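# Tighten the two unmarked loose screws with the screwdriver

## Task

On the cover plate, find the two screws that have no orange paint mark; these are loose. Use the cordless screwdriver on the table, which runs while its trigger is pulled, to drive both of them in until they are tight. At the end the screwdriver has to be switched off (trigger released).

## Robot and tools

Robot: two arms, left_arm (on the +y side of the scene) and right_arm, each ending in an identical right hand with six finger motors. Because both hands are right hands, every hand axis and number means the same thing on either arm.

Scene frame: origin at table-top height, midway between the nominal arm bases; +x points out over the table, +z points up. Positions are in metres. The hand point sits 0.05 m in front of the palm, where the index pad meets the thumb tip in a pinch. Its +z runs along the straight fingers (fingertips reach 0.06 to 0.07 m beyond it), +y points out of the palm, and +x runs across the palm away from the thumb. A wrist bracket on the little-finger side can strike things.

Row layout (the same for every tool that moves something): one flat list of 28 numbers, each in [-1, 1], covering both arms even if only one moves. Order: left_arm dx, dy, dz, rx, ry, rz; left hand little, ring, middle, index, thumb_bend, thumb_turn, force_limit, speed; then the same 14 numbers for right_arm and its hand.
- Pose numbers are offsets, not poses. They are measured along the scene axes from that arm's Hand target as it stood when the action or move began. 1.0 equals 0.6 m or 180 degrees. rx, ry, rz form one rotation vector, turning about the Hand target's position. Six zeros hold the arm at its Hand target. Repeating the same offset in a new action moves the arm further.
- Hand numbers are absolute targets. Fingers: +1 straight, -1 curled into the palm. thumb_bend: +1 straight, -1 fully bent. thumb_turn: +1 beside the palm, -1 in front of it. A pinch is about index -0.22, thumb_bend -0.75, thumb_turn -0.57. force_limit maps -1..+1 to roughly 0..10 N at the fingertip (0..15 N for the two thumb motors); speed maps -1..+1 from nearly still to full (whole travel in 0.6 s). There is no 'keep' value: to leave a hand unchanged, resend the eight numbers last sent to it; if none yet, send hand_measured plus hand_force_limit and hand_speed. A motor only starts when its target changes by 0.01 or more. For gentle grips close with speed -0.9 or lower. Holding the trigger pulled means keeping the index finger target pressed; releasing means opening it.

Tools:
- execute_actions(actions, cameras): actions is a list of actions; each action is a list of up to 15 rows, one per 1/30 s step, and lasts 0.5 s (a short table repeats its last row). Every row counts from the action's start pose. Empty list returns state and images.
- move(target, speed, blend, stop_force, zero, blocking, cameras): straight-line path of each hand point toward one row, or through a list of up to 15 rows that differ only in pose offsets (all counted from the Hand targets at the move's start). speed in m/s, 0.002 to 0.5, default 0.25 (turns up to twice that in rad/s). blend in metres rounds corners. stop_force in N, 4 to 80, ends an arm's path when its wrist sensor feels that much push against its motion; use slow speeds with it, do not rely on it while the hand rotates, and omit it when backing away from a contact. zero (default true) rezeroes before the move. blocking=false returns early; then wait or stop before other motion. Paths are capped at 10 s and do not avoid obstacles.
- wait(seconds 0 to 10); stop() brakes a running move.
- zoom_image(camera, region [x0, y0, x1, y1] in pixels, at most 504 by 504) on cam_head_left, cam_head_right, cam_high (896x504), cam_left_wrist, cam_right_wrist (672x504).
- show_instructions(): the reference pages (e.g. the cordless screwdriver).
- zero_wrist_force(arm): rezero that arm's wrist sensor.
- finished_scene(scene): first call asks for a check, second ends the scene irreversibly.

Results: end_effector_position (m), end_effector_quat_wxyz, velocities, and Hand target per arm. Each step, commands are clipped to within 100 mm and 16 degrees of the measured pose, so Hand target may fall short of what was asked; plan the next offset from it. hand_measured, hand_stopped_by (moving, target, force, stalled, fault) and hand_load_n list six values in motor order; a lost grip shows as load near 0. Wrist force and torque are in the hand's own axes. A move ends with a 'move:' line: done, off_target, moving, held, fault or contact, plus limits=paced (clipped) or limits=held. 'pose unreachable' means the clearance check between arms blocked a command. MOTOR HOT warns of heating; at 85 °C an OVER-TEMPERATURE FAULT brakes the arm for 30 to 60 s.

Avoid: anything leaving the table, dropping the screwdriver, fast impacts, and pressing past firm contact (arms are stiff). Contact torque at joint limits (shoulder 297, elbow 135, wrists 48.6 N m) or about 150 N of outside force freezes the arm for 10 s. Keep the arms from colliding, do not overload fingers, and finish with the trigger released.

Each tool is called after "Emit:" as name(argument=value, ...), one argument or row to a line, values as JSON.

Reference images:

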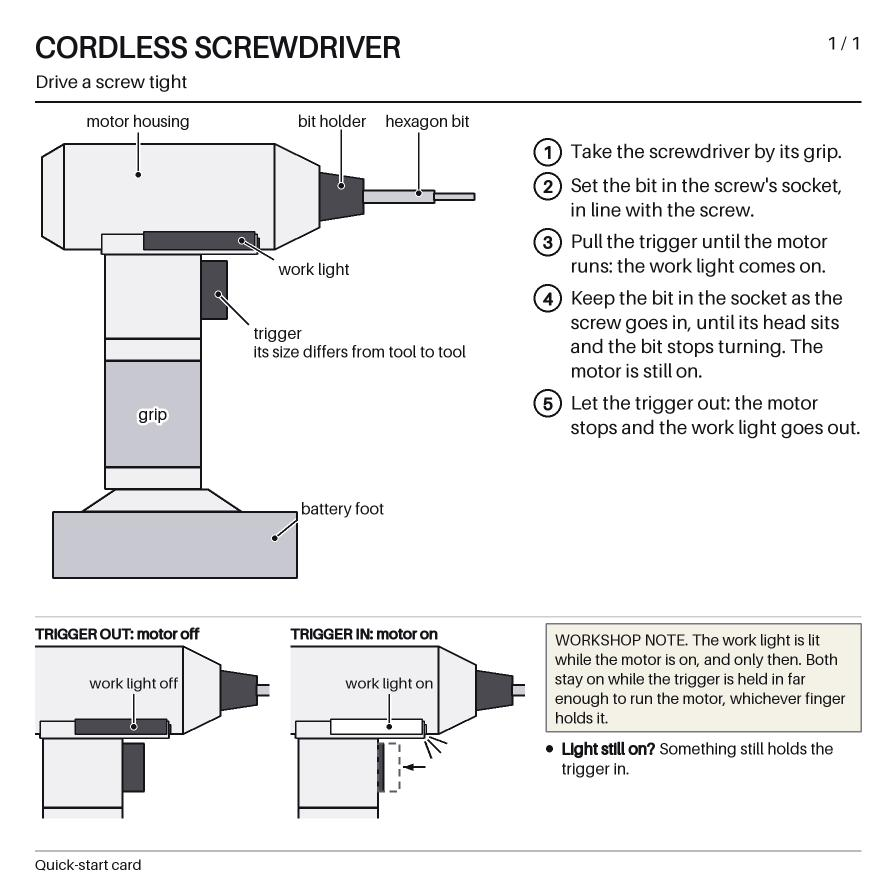

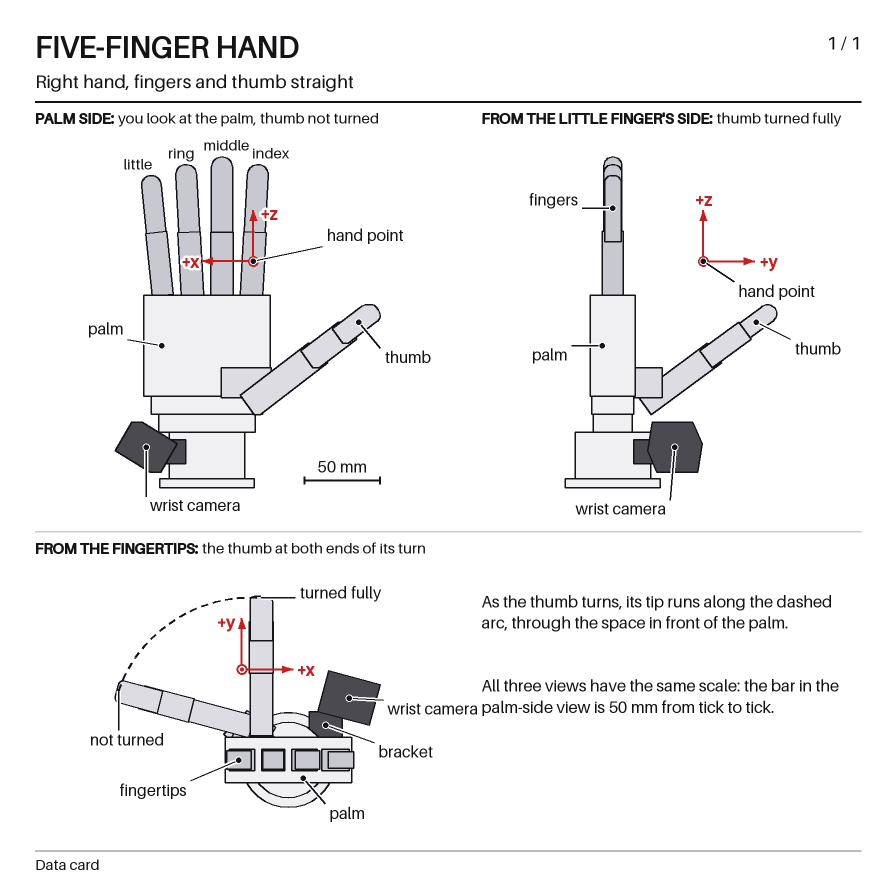

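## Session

Emit:
execute_actions(
  actions=[],
)

Emit:
zoom_image(
  camera="cam_head_left",
  region=[240, 60, 520, 340],
)

Emit:
zoom_image(
  camera="cam_high",
  region=[320, 110, 540, 330],
)

Scene clock: 0.00 s.
left_arm: end_effector_position=(+1.0519, +0.0478, +0.1534) hand_measured=(+1.000, +1.000, +1.000, +1.000, +1.000, +1.000) hand_load_n=(+0.0, +0.0, -0.5, +0.0, +0.0, +0.0) hand_stopped_by=(target, target, target, target, target, target) hand_force_limit=0.00 hand_speed=-0.80 end_effector_quat_wxyz=(+0.432, +0.096, +0.895, +0.050) end_effector_velocity=(-0.001, -0.002, -0.001) end_effector_angular_velocity=(+0.000, +0.000, +0.000) | right_arm: end_effector_position=(+1.1588, -0.8433, +0.1016) hand_measured=(+1.000, +1.000, +1.000, +1.000, +1.000, +1.000) hand_load_n=(+0.0, +0.0, +0.0, +0.0, +0.0, +0.0) hand_stopped_by=(target, target, target, target, target, target) hand_force_limit=0.00 hand_speed=-0.80 end_effector_quat_wxyz=(+0.002, +0.891, +0.345, +0.296) end_effector_velocity=(+0.000, +0.000, -0.002) end_effector_angular_velocity=(+0.000, +0.002, +0.000)
Joint positions: left_arm=[-0.749 -0.31 0.31 0.814 1.025 -1.851] | right_arm=[-0.373 -0.718 1.079 0.718 1.209 0.611]
Joint velocities: left_arm=[-0.001 0 0 0 0 -0.001] | right_arm=[0 0.001 0 0 0 0]
Joint torques (N m): no reading
Wrist force (N): no reading
Wrist torque (N m): no reading
Wrist force, peak (N): no reading
Hand target: left_arm +1.0519, +0.0478, +0.1534; +0.432, +0.096, +0.895, +0.050 | right_arm +1.1587, -0.8433, +0.1016; +0.002, +0.891, +0.345, +0.296

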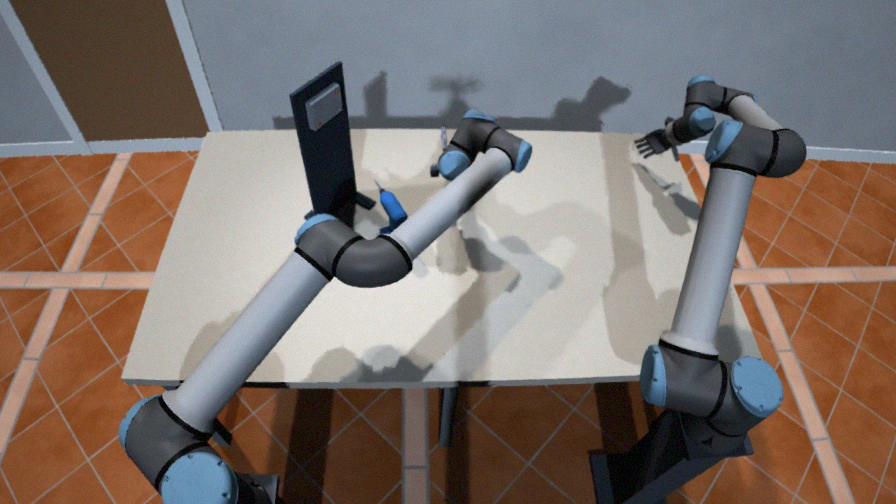

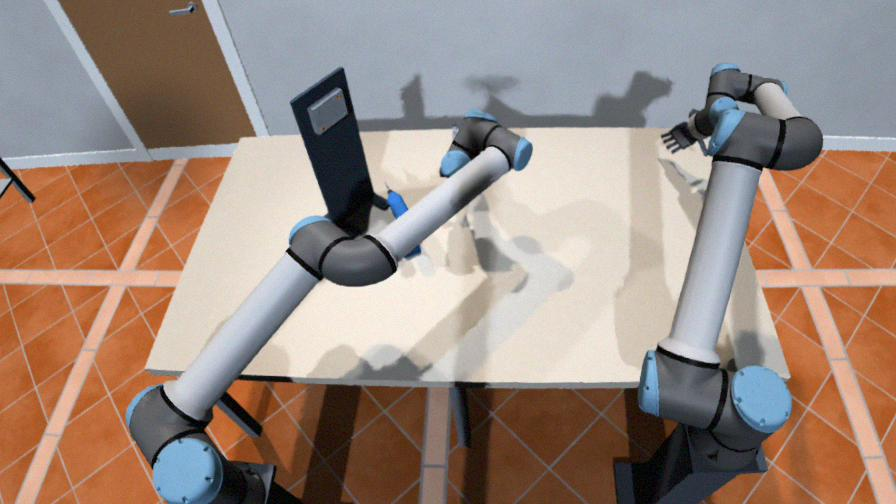

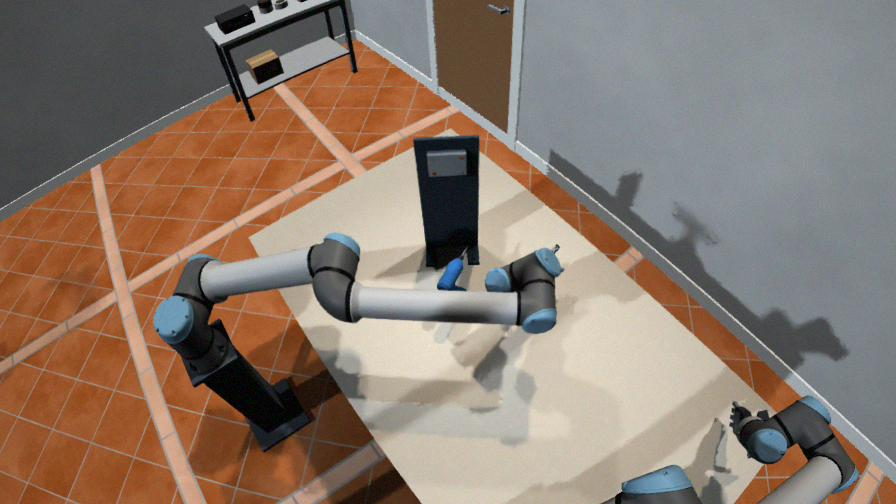

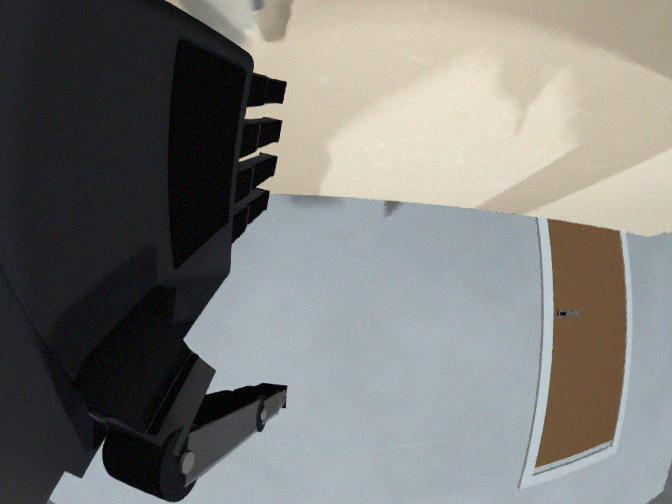

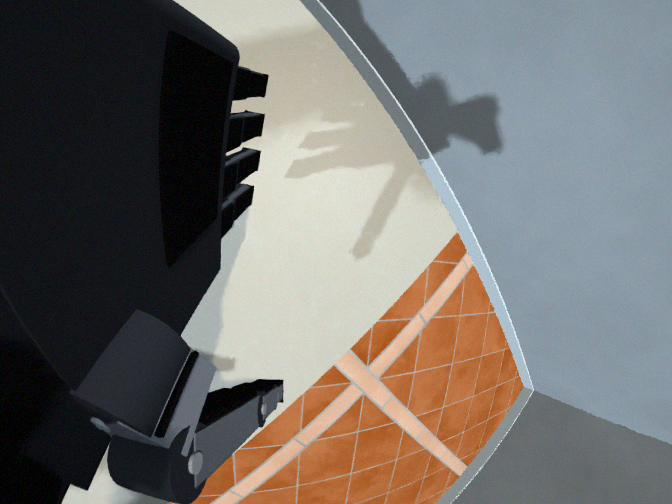

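Scaled by 1.800.

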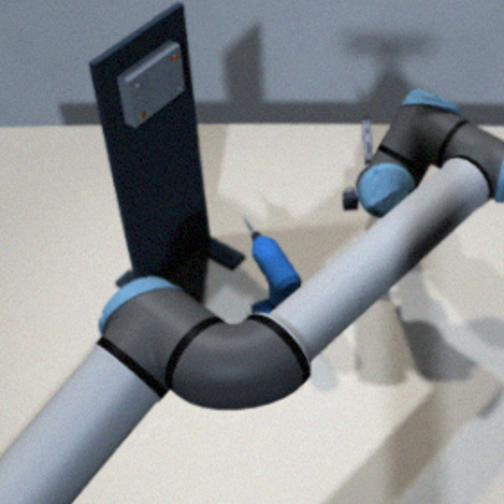

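Scaled by 2.291.

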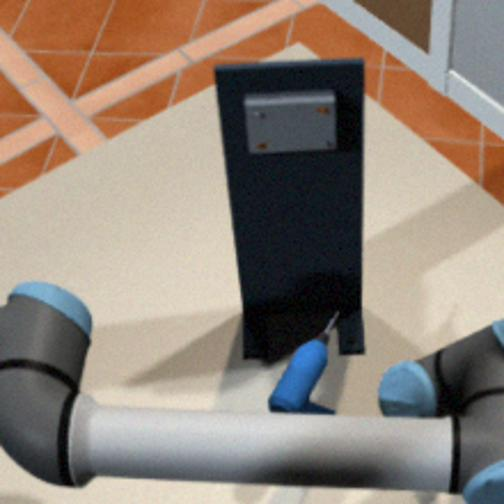

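Emit:
move(
  target=[-0.42,0.17,0.445,0,0,0,1,1,1,1,1,1,0,0.5,-0.65,0.45,0.35,0,0,0,1,1,1,1,1,1,0,0.5],
  speed=0.25,
)

Scene clock: 3.73 s.
left_arm: end_effector_position=(+0.8007, +0.1496, +0.4211) hand_measured=(+1.000, +1.000, +1.000, +1.000, +1.000, +1.000) hand_load_n=(+0.0, +0.0, +0.0, +0.0, +0.0, +0.0) hand_stopped_by=(target, target, target, target, target, target) hand_force_limit=0.00 hand_speed=0.50 end_effector_quat_wxyz=(+0.432, +0.096, +0.895, +0.050) end_effector_velocity=(+0.000, +0.000, +0.000) end_effector_angular_velocity=(+0.002, +0.001, -0.001) | right_arm: end_effector_position=(+0.7685, -0.5736, +0.3110) hand_measured=(+1.000, +1.000, +1.000, +1.000, +1.000, +1.000) hand_load_n=(+0.0, +0.0, +0.0, +0.0, +0.0, +0.0) hand_stopped_by=(target, target, target, target, target, target) hand_force_limit=0.00 hand_speed=0.50 end_effector_quat_wxyz=(+0.002, +0.891, +0.345, +0.296) end_effector_velocity=(+0.000, +0.000, +0.000) end_effector_angular_velocity=(+0.000, +0.001, +0.000)
Joint positions: left_arm=[-0.858 -1.018 1.144 0.742 0.953 -1.948] | right_arm=[-0.084 -1.458 1.798 0.665 1.356 0.87]
Joint velocities: left_arm=[0.001 0 0 0 0 0.002] | right_arm=[0 0 0 0.001 0 0]
Joint torques (N m): left_arm=[7.49 -83.33 -49.1 -2 1.17 4.18] | right_arm=[5.52 -57.85 -39.32 0.29 -1.47 -0.06]
Wrist force (N): left_arm=[-0.1 0.3 0.1] | right_arm=[-0.1 -0.1 0.4]
Wrist torque (N m): left_arm=[0.05 0.00 0.00] | right_arm=[-0.03 0.00 -0.01]
Wrist force, peak (N): left_arm=[-0.5 0.7 -1.8] | right_arm=[-0.8 1.7 2.1]
Hand target: left_arm +0.8007, +0.1497, +0.4212; +0.432, +0.096, +0.895, +0.050 | right_arm +0.7685, -0.5735, +0.3111; +0.002, +0.891, +0.345, +0.296
Off the commanded pose: left_arm 0.001 m, 0 deg | right_arm 0.001 m, 0 deg.
move: done

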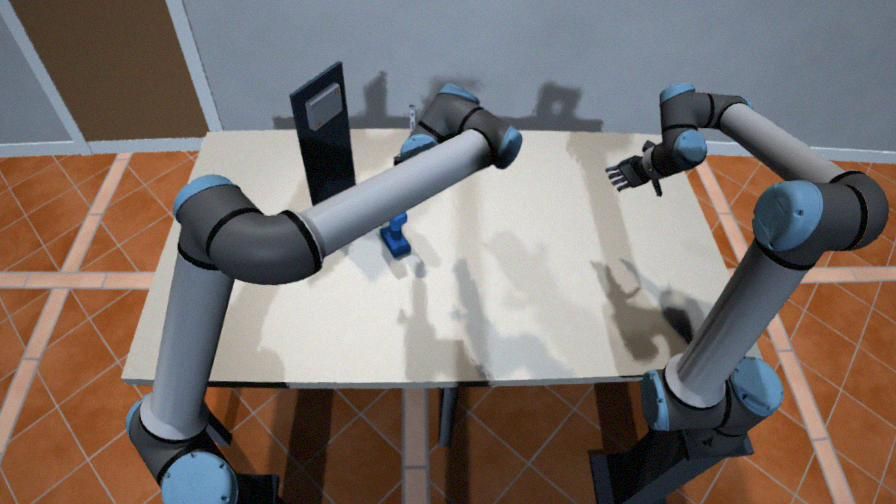

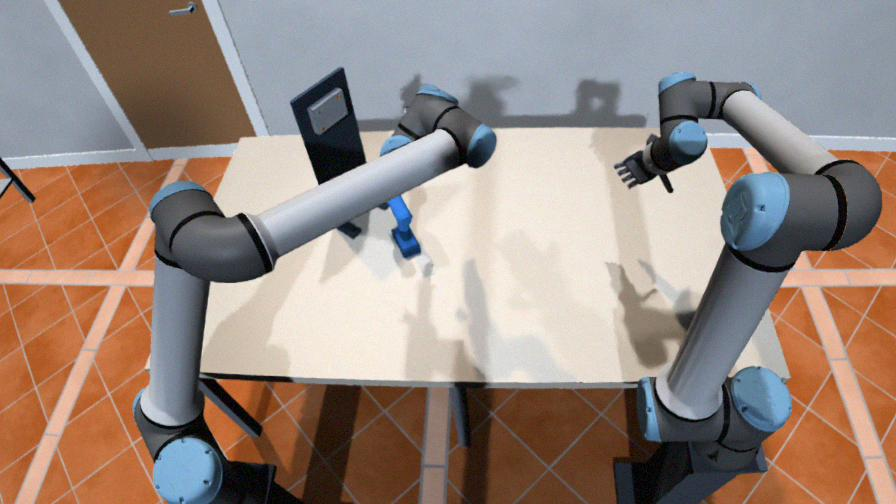

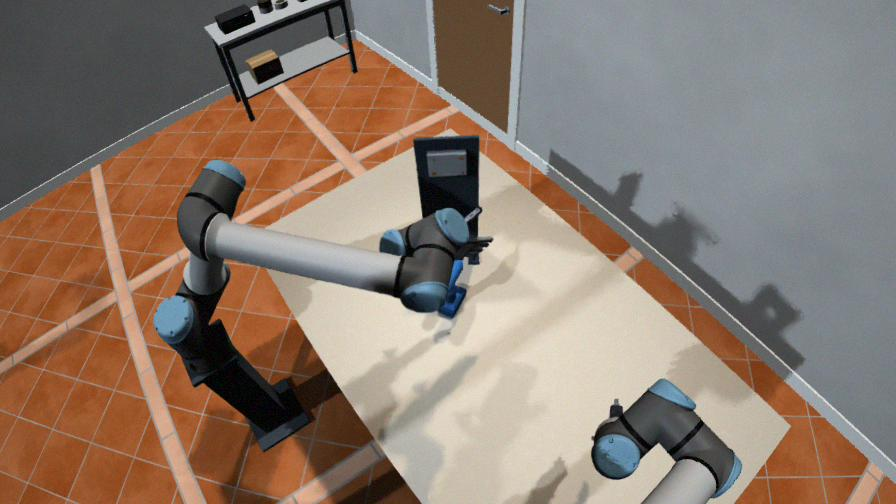

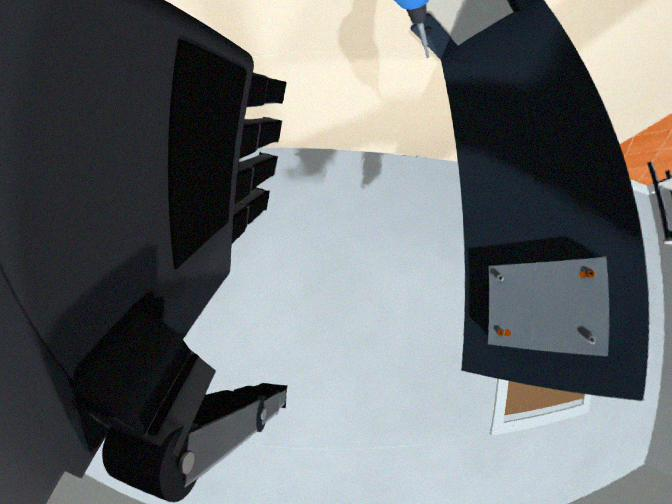

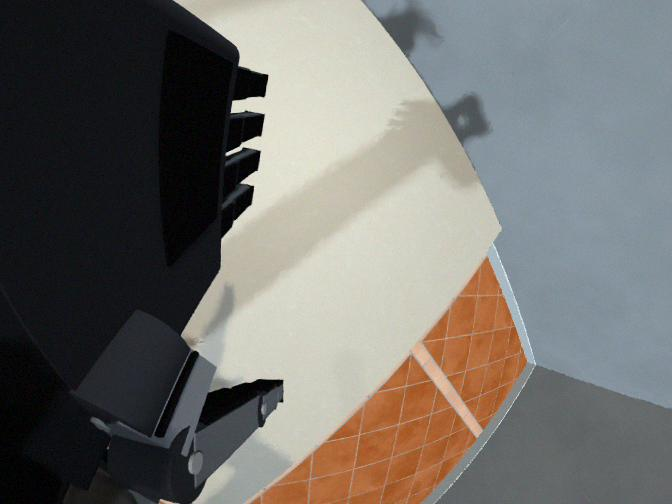

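Emit:
move(
  target=[
    [-0.333,0.333,0.05,0.439,-0.0075,-0.153,1,1,1,1,1,1,0,0.5,-0.25,0.3,0.05,-0.349,-0.1985,0.2145,1,1,1,1,1,1,0,0.5],
    [-0.168,0.584,0.03,0.878,-0.015,-0.306,1,1,1,1,1,1,0,0.5,-0.364,0.6,0.05,-0.698,-0.397,0.429,1,1,1,1,1,1,0,0.5],
  ],
  speed=0.35,
)

Scene clock: 9.47 s.
left_arm: end_effector_position=(+0.7007, +0.5006, +0.4400) hand_measured=(+1.000, +1.000, +1.000, +1.000, +1.000, +1.000) hand_load_n=(+0.0, +0.0, +0.0, +0.0, +0.0, +0.5) hand_stopped_by=(target, target, target, target, target, target) hand_force_limit=0.00 hand_speed=0.50 end_effector_quat_wxyz=(-0.012, +0.708, +0.014, +0.706) end_effector_velocity=(+0.000, +0.000, +0.000) end_effector_angular_velocity=(+0.002, +0.000, -0.002) | right_arm: end_effector_position=(+0.5504, -0.2139, +0.3407) hand_measured=(+1.000, +1.000, +1.000, +1.000, +1.000, +1.000) hand_load_n=(+0.0, +0.0, +0.0, +0.0, +0.0, +0.0) hand_stopped_by=(target, target, target, target, target, target) hand_force_limit=0.00 hand_speed=0.50 end_effector_quat_wxyz=(+0.687, -0.166, +0.688, +0.164) end_effector_velocity=(-0.001, +0.000, +0.000) end_effector_angular_velocity=(-0.002, -0.002, +0.001)
Joint positions: left_arm=[-0.386 -1.616 1.975 -0.356 1.183 1.567] | right_arm=[0.451 -1.684 2.364 -0.678 1.611 -1.572]
Joint velocities: left_arm=[0 0 0 0 0.002 0.002] | right_arm=[0 -0.001 0 -0.001 -0.001 -0.002]
Joint torques (N m): left_arm=[7.91 -50.65 -29.88 1.07 1.25 2.9] | right_arm=[14.83 -26.44 -28.42 -4.86 -0.3 -2.26]
Wrist force (N): left_arm=[3.3 -1.4 2.6] | right_arm=[0.2 -0.4 0.2]
Wrist torque (N m): left_arm=[-0.38 -0.84 0.34] | right_arm=[-0.25 0.11 -0.18]
Wrist force, peak (N): left_arm=[3.5 -1.9 2.9] | right_arm=[0.0 1.8 0.8]
Hand target: left_arm +0.7006, +0.5006, +0.4400; -0.012, +0.708, +0.013, +0.706 | right_arm +0.5503, -0.2138, +0.3406; +0.687, -0.166, +0.688, +0.164
Off the commanded pose: left_arm 0.001 m, 0 deg | right_arm 0.001 m, 0 deg.
move: done

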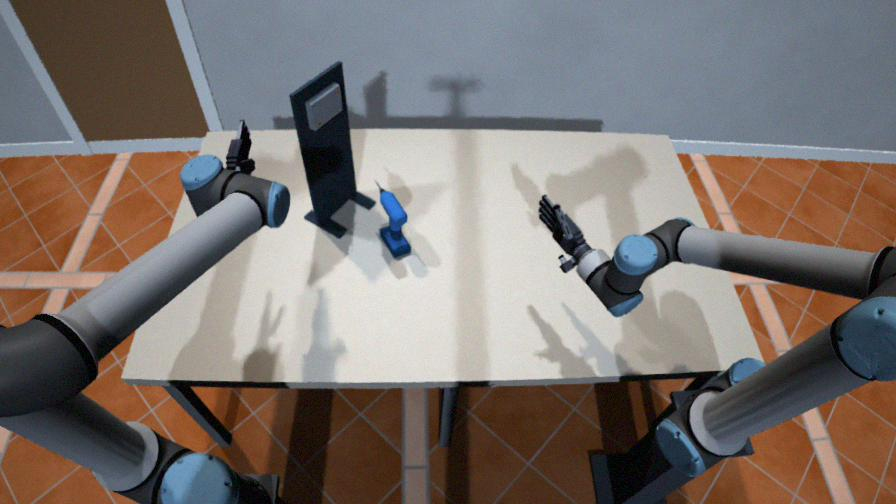

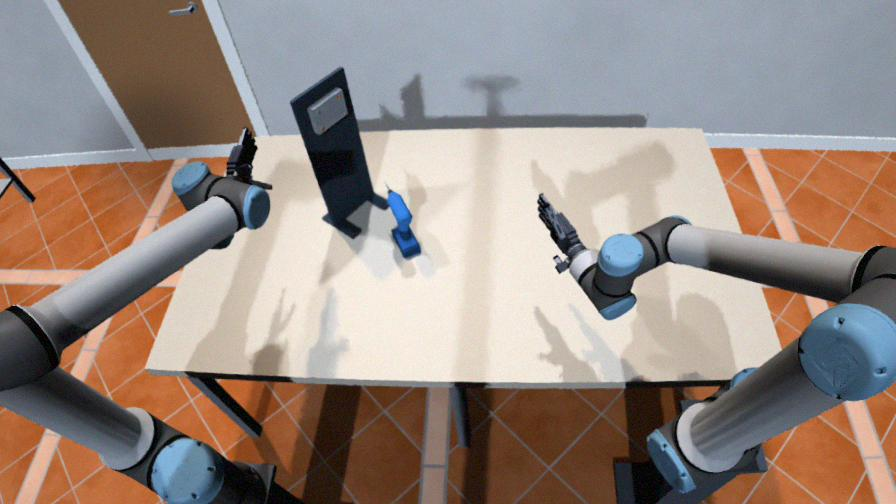

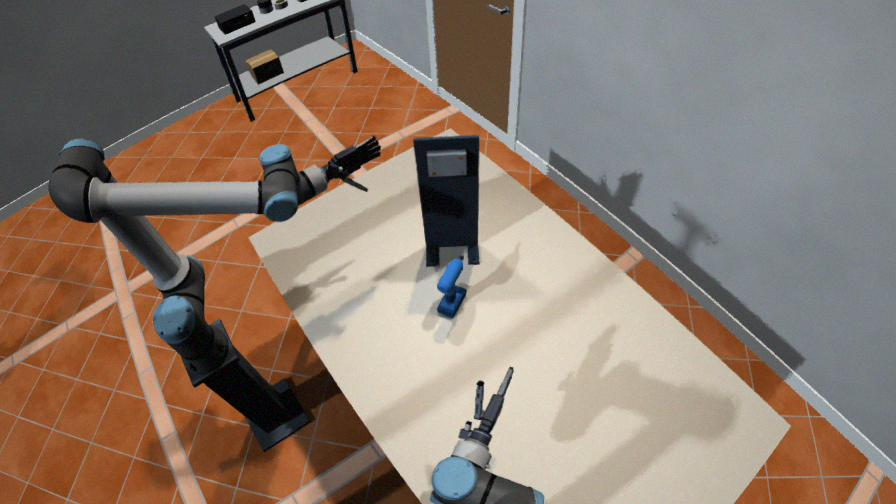

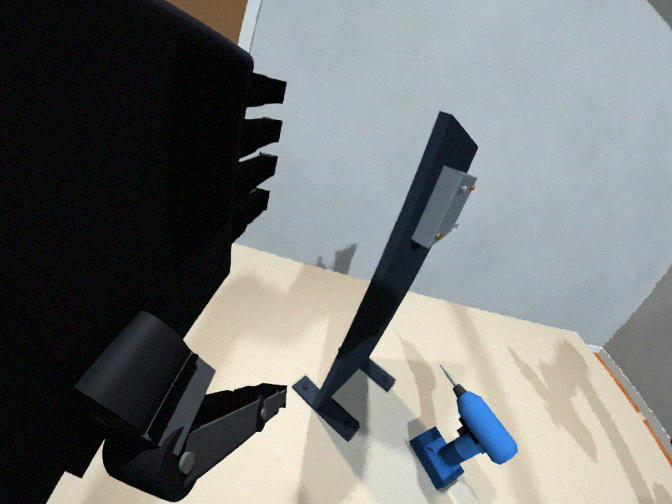

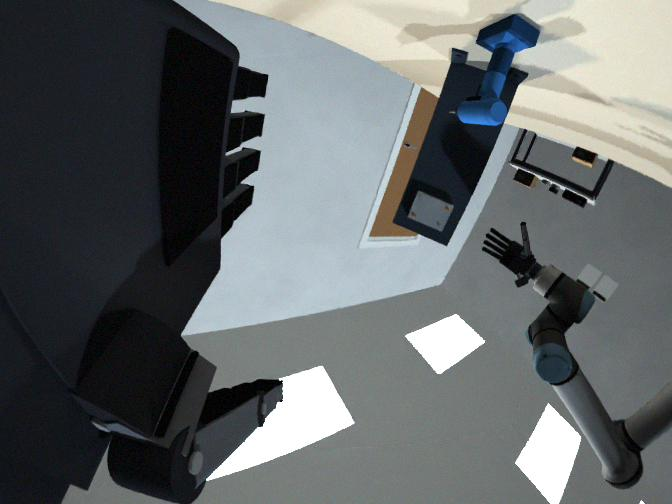

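Emit:
move(
  target=[0,0,0,0,0,0,1,1,1,1,1,1,0,0.5,0.083,0.267,-0.346,0,0,0,1,1,1,1,1,-1,0.5,0],
  speed=0.25,
)

Emit:
zoom_image(
  camera="cam_head_left",
  region=[350, 160, 550, 320],
)

Emit:
zoom_image(
  camera="cam_high",
  region=[360, 220, 560, 400],
)

Scene clock: 12.03 s.
left_arm: end_effector_position=(+0.7006, +0.5006, +0.4400) hand_measured=(+1.000, +1.000, +1.000, +1.000, +1.000, +1.000) hand_load_n=(+0.0, +0.0, +0.0, +0.0, +0.0, +0.0) hand_stopped_by=(target, target, target, target, target, target) hand_force_limit=0.00 hand_speed=0.50 end_effector_quat_wxyz=(-0.012, +0.708, +0.013, +0.706) end_effector_velocity=(+0.000, +0.001, +0.000) end_effector_angular_velocity=(-0.001, -0.001, +0.001) | right_arm: end_effector_position=(+0.6001, -0.0536, +0.1335) hand_measured=(+1.000, +1.000, +1.000, +1.000, +1.000, -1.000) hand_load_n=(+0.0, +0.0, +0.0, +0.0, +0.0, +0.0) hand_stopped_by=(target, target, target, target, target, target) hand_force_limit=0.50 hand_speed=0.00 end_effector_quat_wxyz=(+0.687, -0.166, +0.688, +0.164) end_effector_velocity=(+0.000, +0.000, +0.000) end_effector_angular_velocity=(+0.000, +0.000, +0.000)
Joint positions: left_arm=[-0.386 -1.616 1.975 -0.356 1.183 1.567] | right_arm=[0.671 -1.1 2.178 -1.077 1.83 -1.573]
Joint velocities: left_arm=[0.001 0 0 0 0 0] | right_arm=[0 0.001 0 -0.001 0 0]
Joint torques (N m): left_arm=[6.63 -52.25 -35.43 -0.46 0.34 3.39] | right_arm=[-14.63 -56.74 -26.41 -3.58 -0.66 -1.4]
Wrist force (N): left_arm=[3.0 -1.3 2.4] | right_arm=[0.0 -0.4 0.1]
Wrist torque (N m): left_arm=[-0.35 -0.77 0.31] | right_arm=[-0.25 0.12 -0.19]
Wrist force, peak (N): left_arm=[3.4 -1.6 2.6] | right_arm=[2.4 0.9 1.3]
Hand target: left_arm +0.7006, +0.5006, +0.4400; -0.012, +0.708, +0.013, +0.706 | right_arm +0.6001, -0.0536, +0.1336; +0.687, -0.166, +0.688, +0.164
Off the commanded pose: left_arm 0.000 m, 0 deg | right_arm 0.001 m, 0 deg.
move: done

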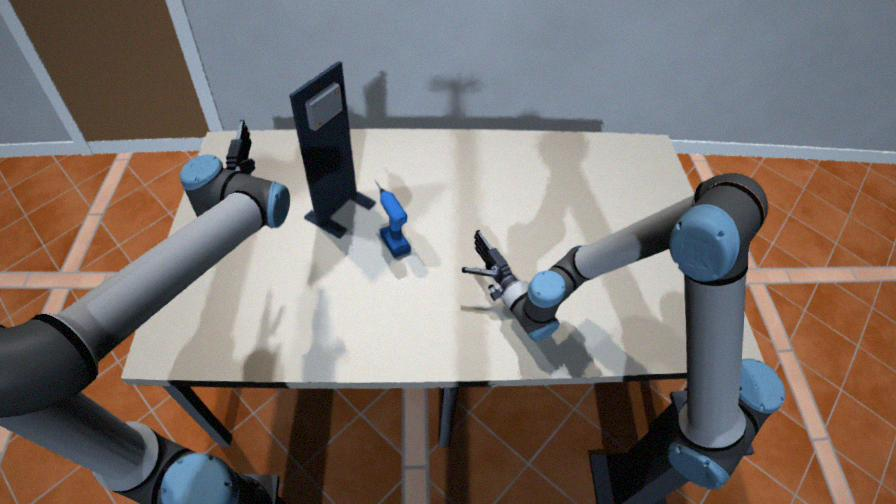

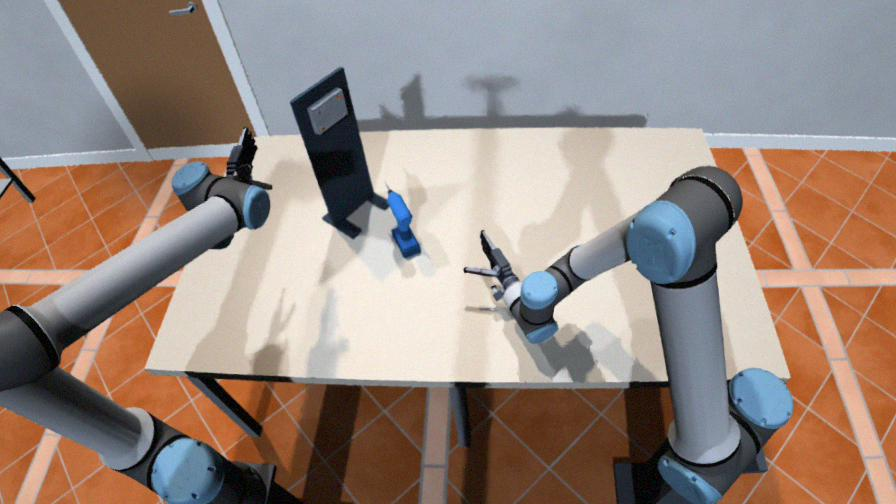

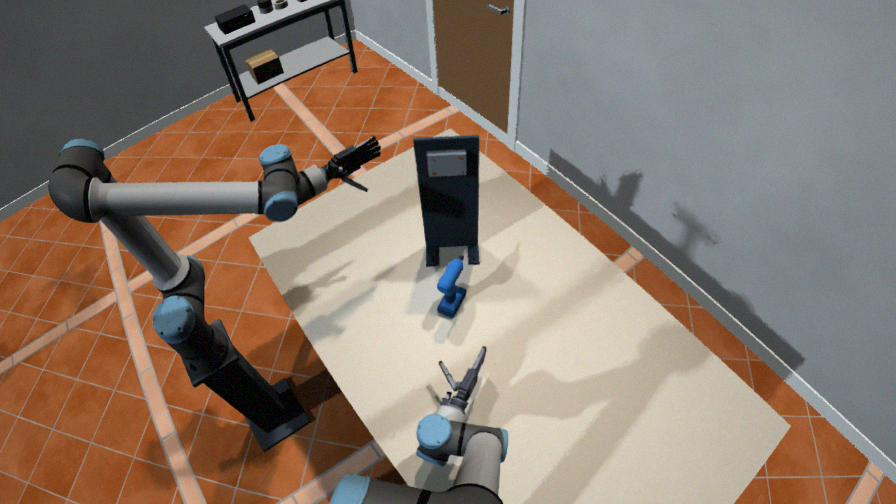

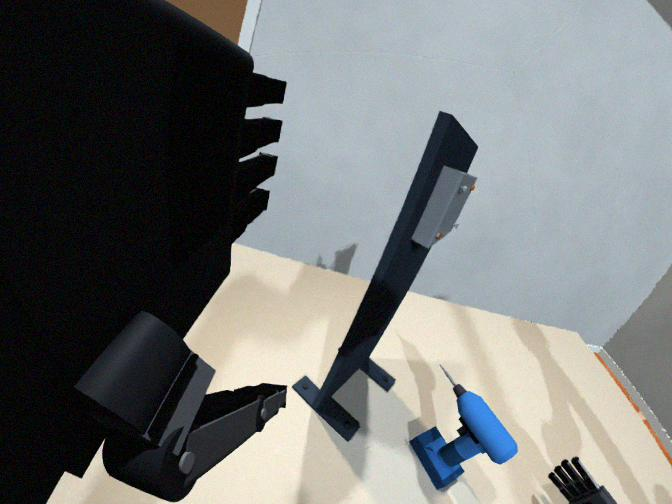

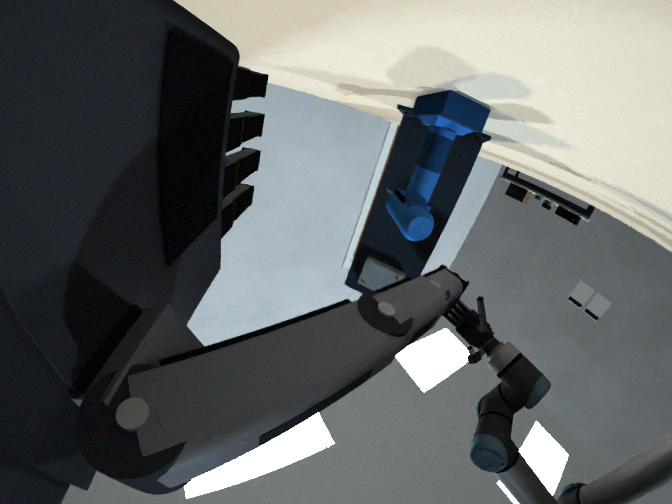

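Scaled by 2.520.

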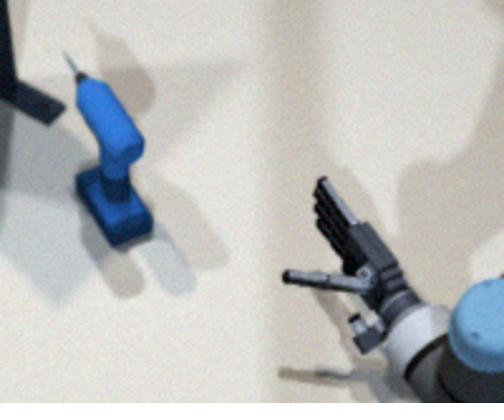

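Scaled by 2.520.

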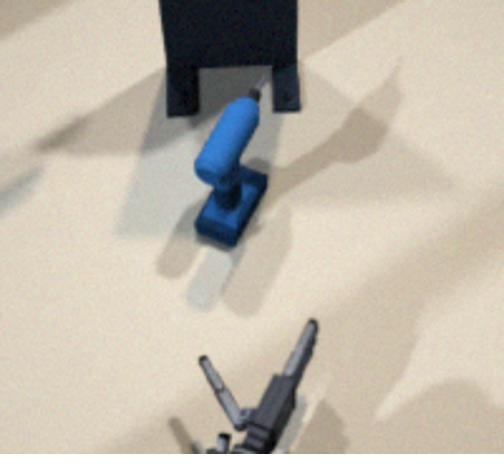

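Emit:
zoom_image(
  camera="cam_right_wrist",
  region=[330, 70, 510, 310],
)

Emit:
zoom_image(
  camera="cam_head_left",
  region=[340, 160, 430, 270],
)

Emit:
zoom_image(
  camera="cam_left_wrist",
  region=[380, 340, 620, 504],
)

Scaled by 2.100 from the camera's 672x504 image, which has a finer 960x720 frame.

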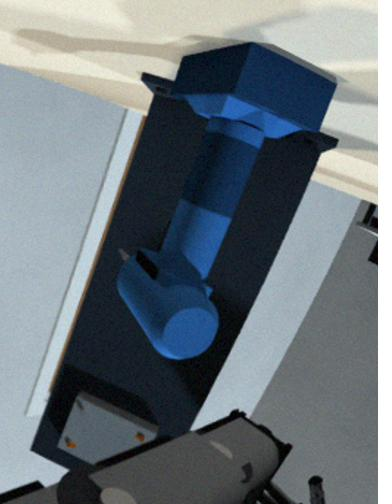

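Scaled by 4.582.

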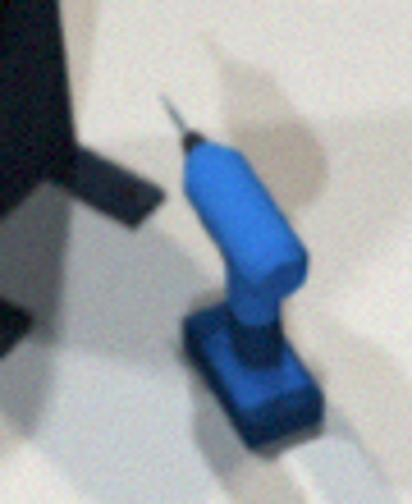

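Scaled by 2.100 from the camera's 672x504 image, which has a finer 960x720 frame.

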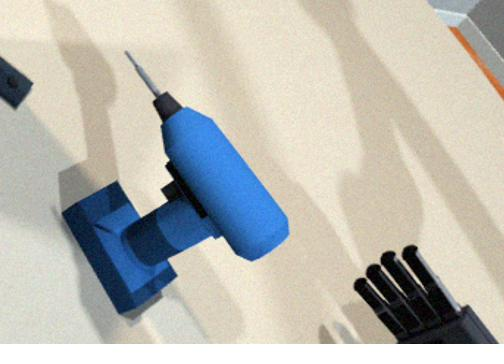

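Emit:
move(
  target=[0,0,0,0,0,0,1,1,1,1,1,1,0,0.5,-0.1035,0.204,0,0,0,0.0333,1,1,1,1,1,-1,0.5,0],
  speed=0.2,
)

Emit:
zoom_image(
  camera="cam_head_left",
  region=[340, 160, 540, 330],
)

Emit:
zoom_image(
  camera="cam_high",
  region=[360, 220, 540, 400],
)

Emit:
zoom_image(
  camera="cam_right_wrist",
  region=[200, 0, 560, 330],
)

Scene clock: 14.97 s.
left_arm: end_effector_position=(+0.7006, +0.5006, +0.4400) hand_measured=(+1.000, +1.000, +1.000, +1.000, +1.000, +1.000) hand_load_n=(+0.0, +0.0, +0.0, +0.0, +0.0, +0.0) hand_stopped_by=(target, target, target, target, target, target) hand_force_limit=0.00 hand_speed=0.50 end_effector_quat_wxyz=(-0.012, +0.708, +0.013, +0.706) end_effector_velocity=(+0.000, -0.001, +0.000) end_effector_angular_velocity=(+0.002, +0.000, -0.001) | right_arm: end_effector_position=(+0.5381, +0.0686, +0.1335) hand_measured=(+1.000, +1.000, +1.000, +1.000, +1.000, -1.000) hand_load_n=(+0.0, +0.0, +0.0, +0.0, +0.0, +0.0) hand_stopped_by=(target, target, target, target, target, target) hand_force_limit=0.50 hand_speed=0.00 end_effector_quat_wxyz=(+0.678, -0.202, +0.678, +0.200) end_effector_velocity=(+0.000, +0.000, +0.000) end_effector_angular_velocity=(+0.001, +0.000, +0.000)
Joint positions: left_arm=[-0.386 -1.616 1.975 -0.356 1.183 1.567] | right_arm=[0.842 -1.028 2.033 -1.003 1.897 -1.573]
Joint velocities: left_arm=[-0.001 -0.001 0 0 -0.001 0.002] | right_arm=[0 0 0 -0.001 0 0]
Joint torques (N m): left_arm=[4.46 -52.07 -43.81 -2.58 -0.44 1.5] | right_arm=[8.18 -76.7 -27.64 -4.32 -1.68 -0.03]
Wrist force (N): left_arm=[3.0 -1.6 2.2] | right_arm=[0.0 -0.3 0.2]
Wrist torque (N m): left_arm=[-0.39 -0.78 0.31] | right_arm=[-0.25 0.11 -0.19]
Wrist force, peak (N): left_arm=[3.5 -1.3 2.6] | right_arm=[0.2 -2.2 0.0]
Hand target: left_arm +0.7006, +0.5006, +0.4400; -0.012, +0.708, +0.013, +0.706 | right_arm +0.5381, +0.0687, +0.1336; +0.678, -0.202, +0.678, +0.200
Off the commanded pose: left_arm 0.000 m, 0 deg | right_arm 0.000 m, 0 deg.
move: done

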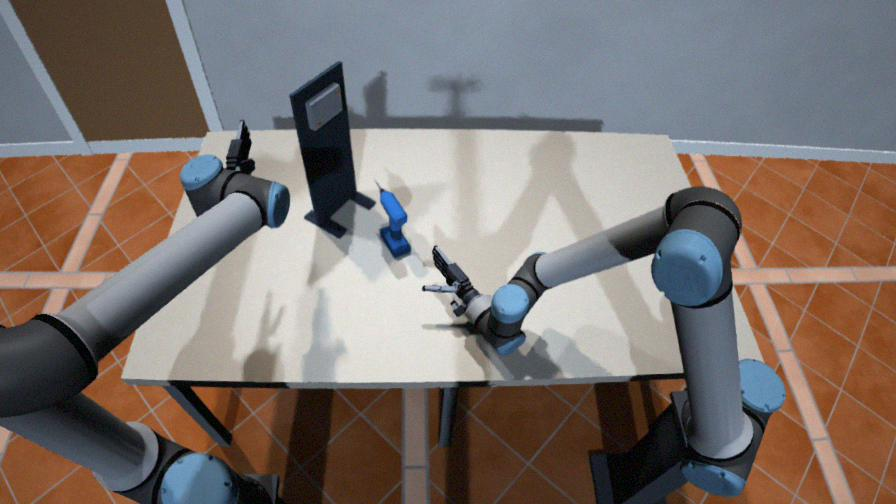

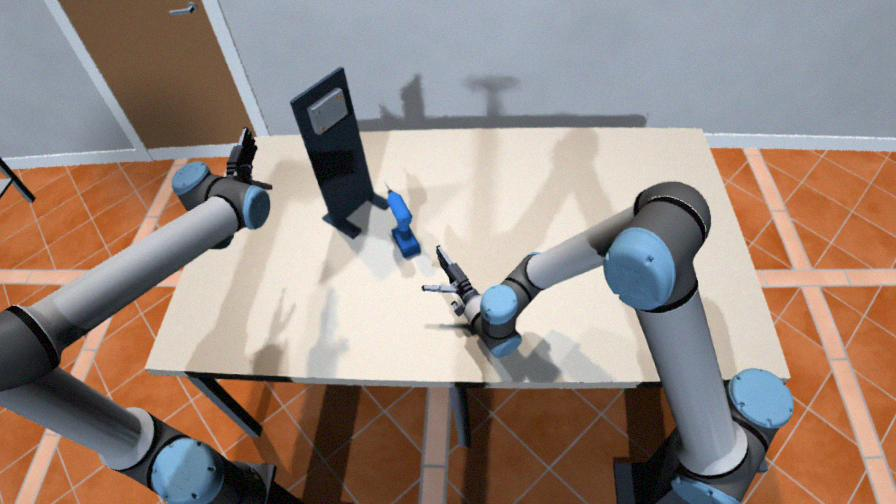

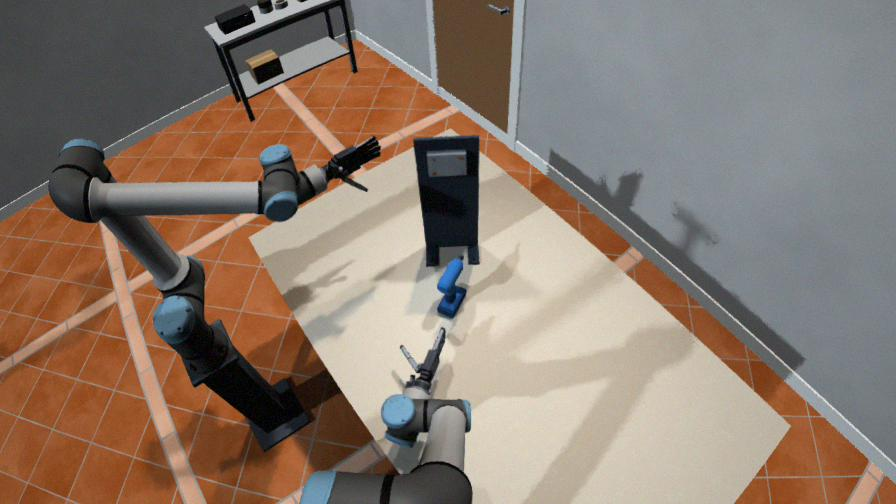

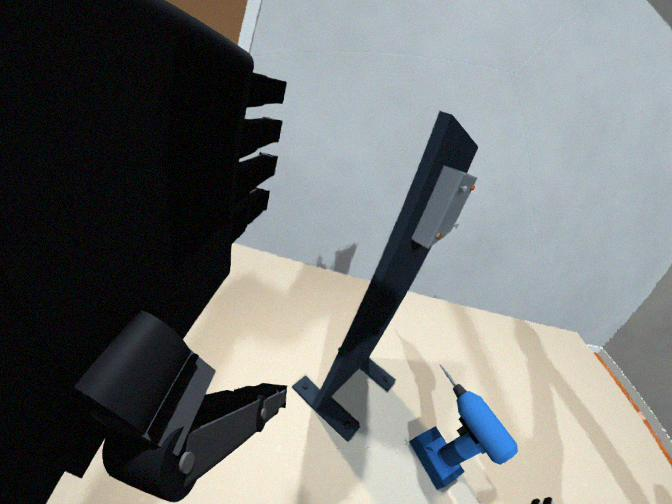

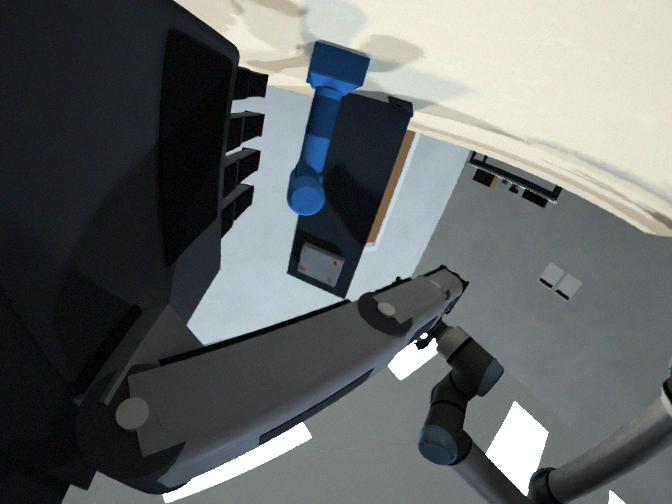

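Scaled by 2.520.

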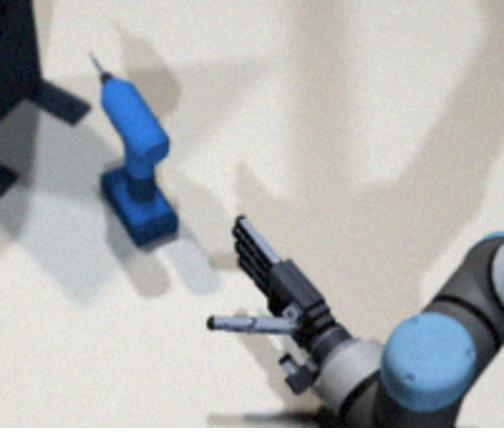

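Scaled by 2.800.

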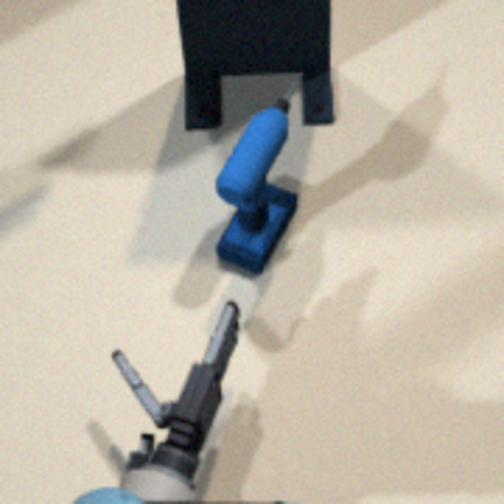

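Scaled by 1.400 from the camera's 672x504 image, which has a finer 960x720 frame.

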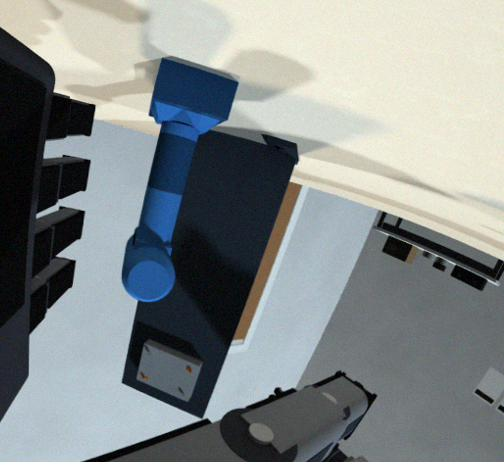

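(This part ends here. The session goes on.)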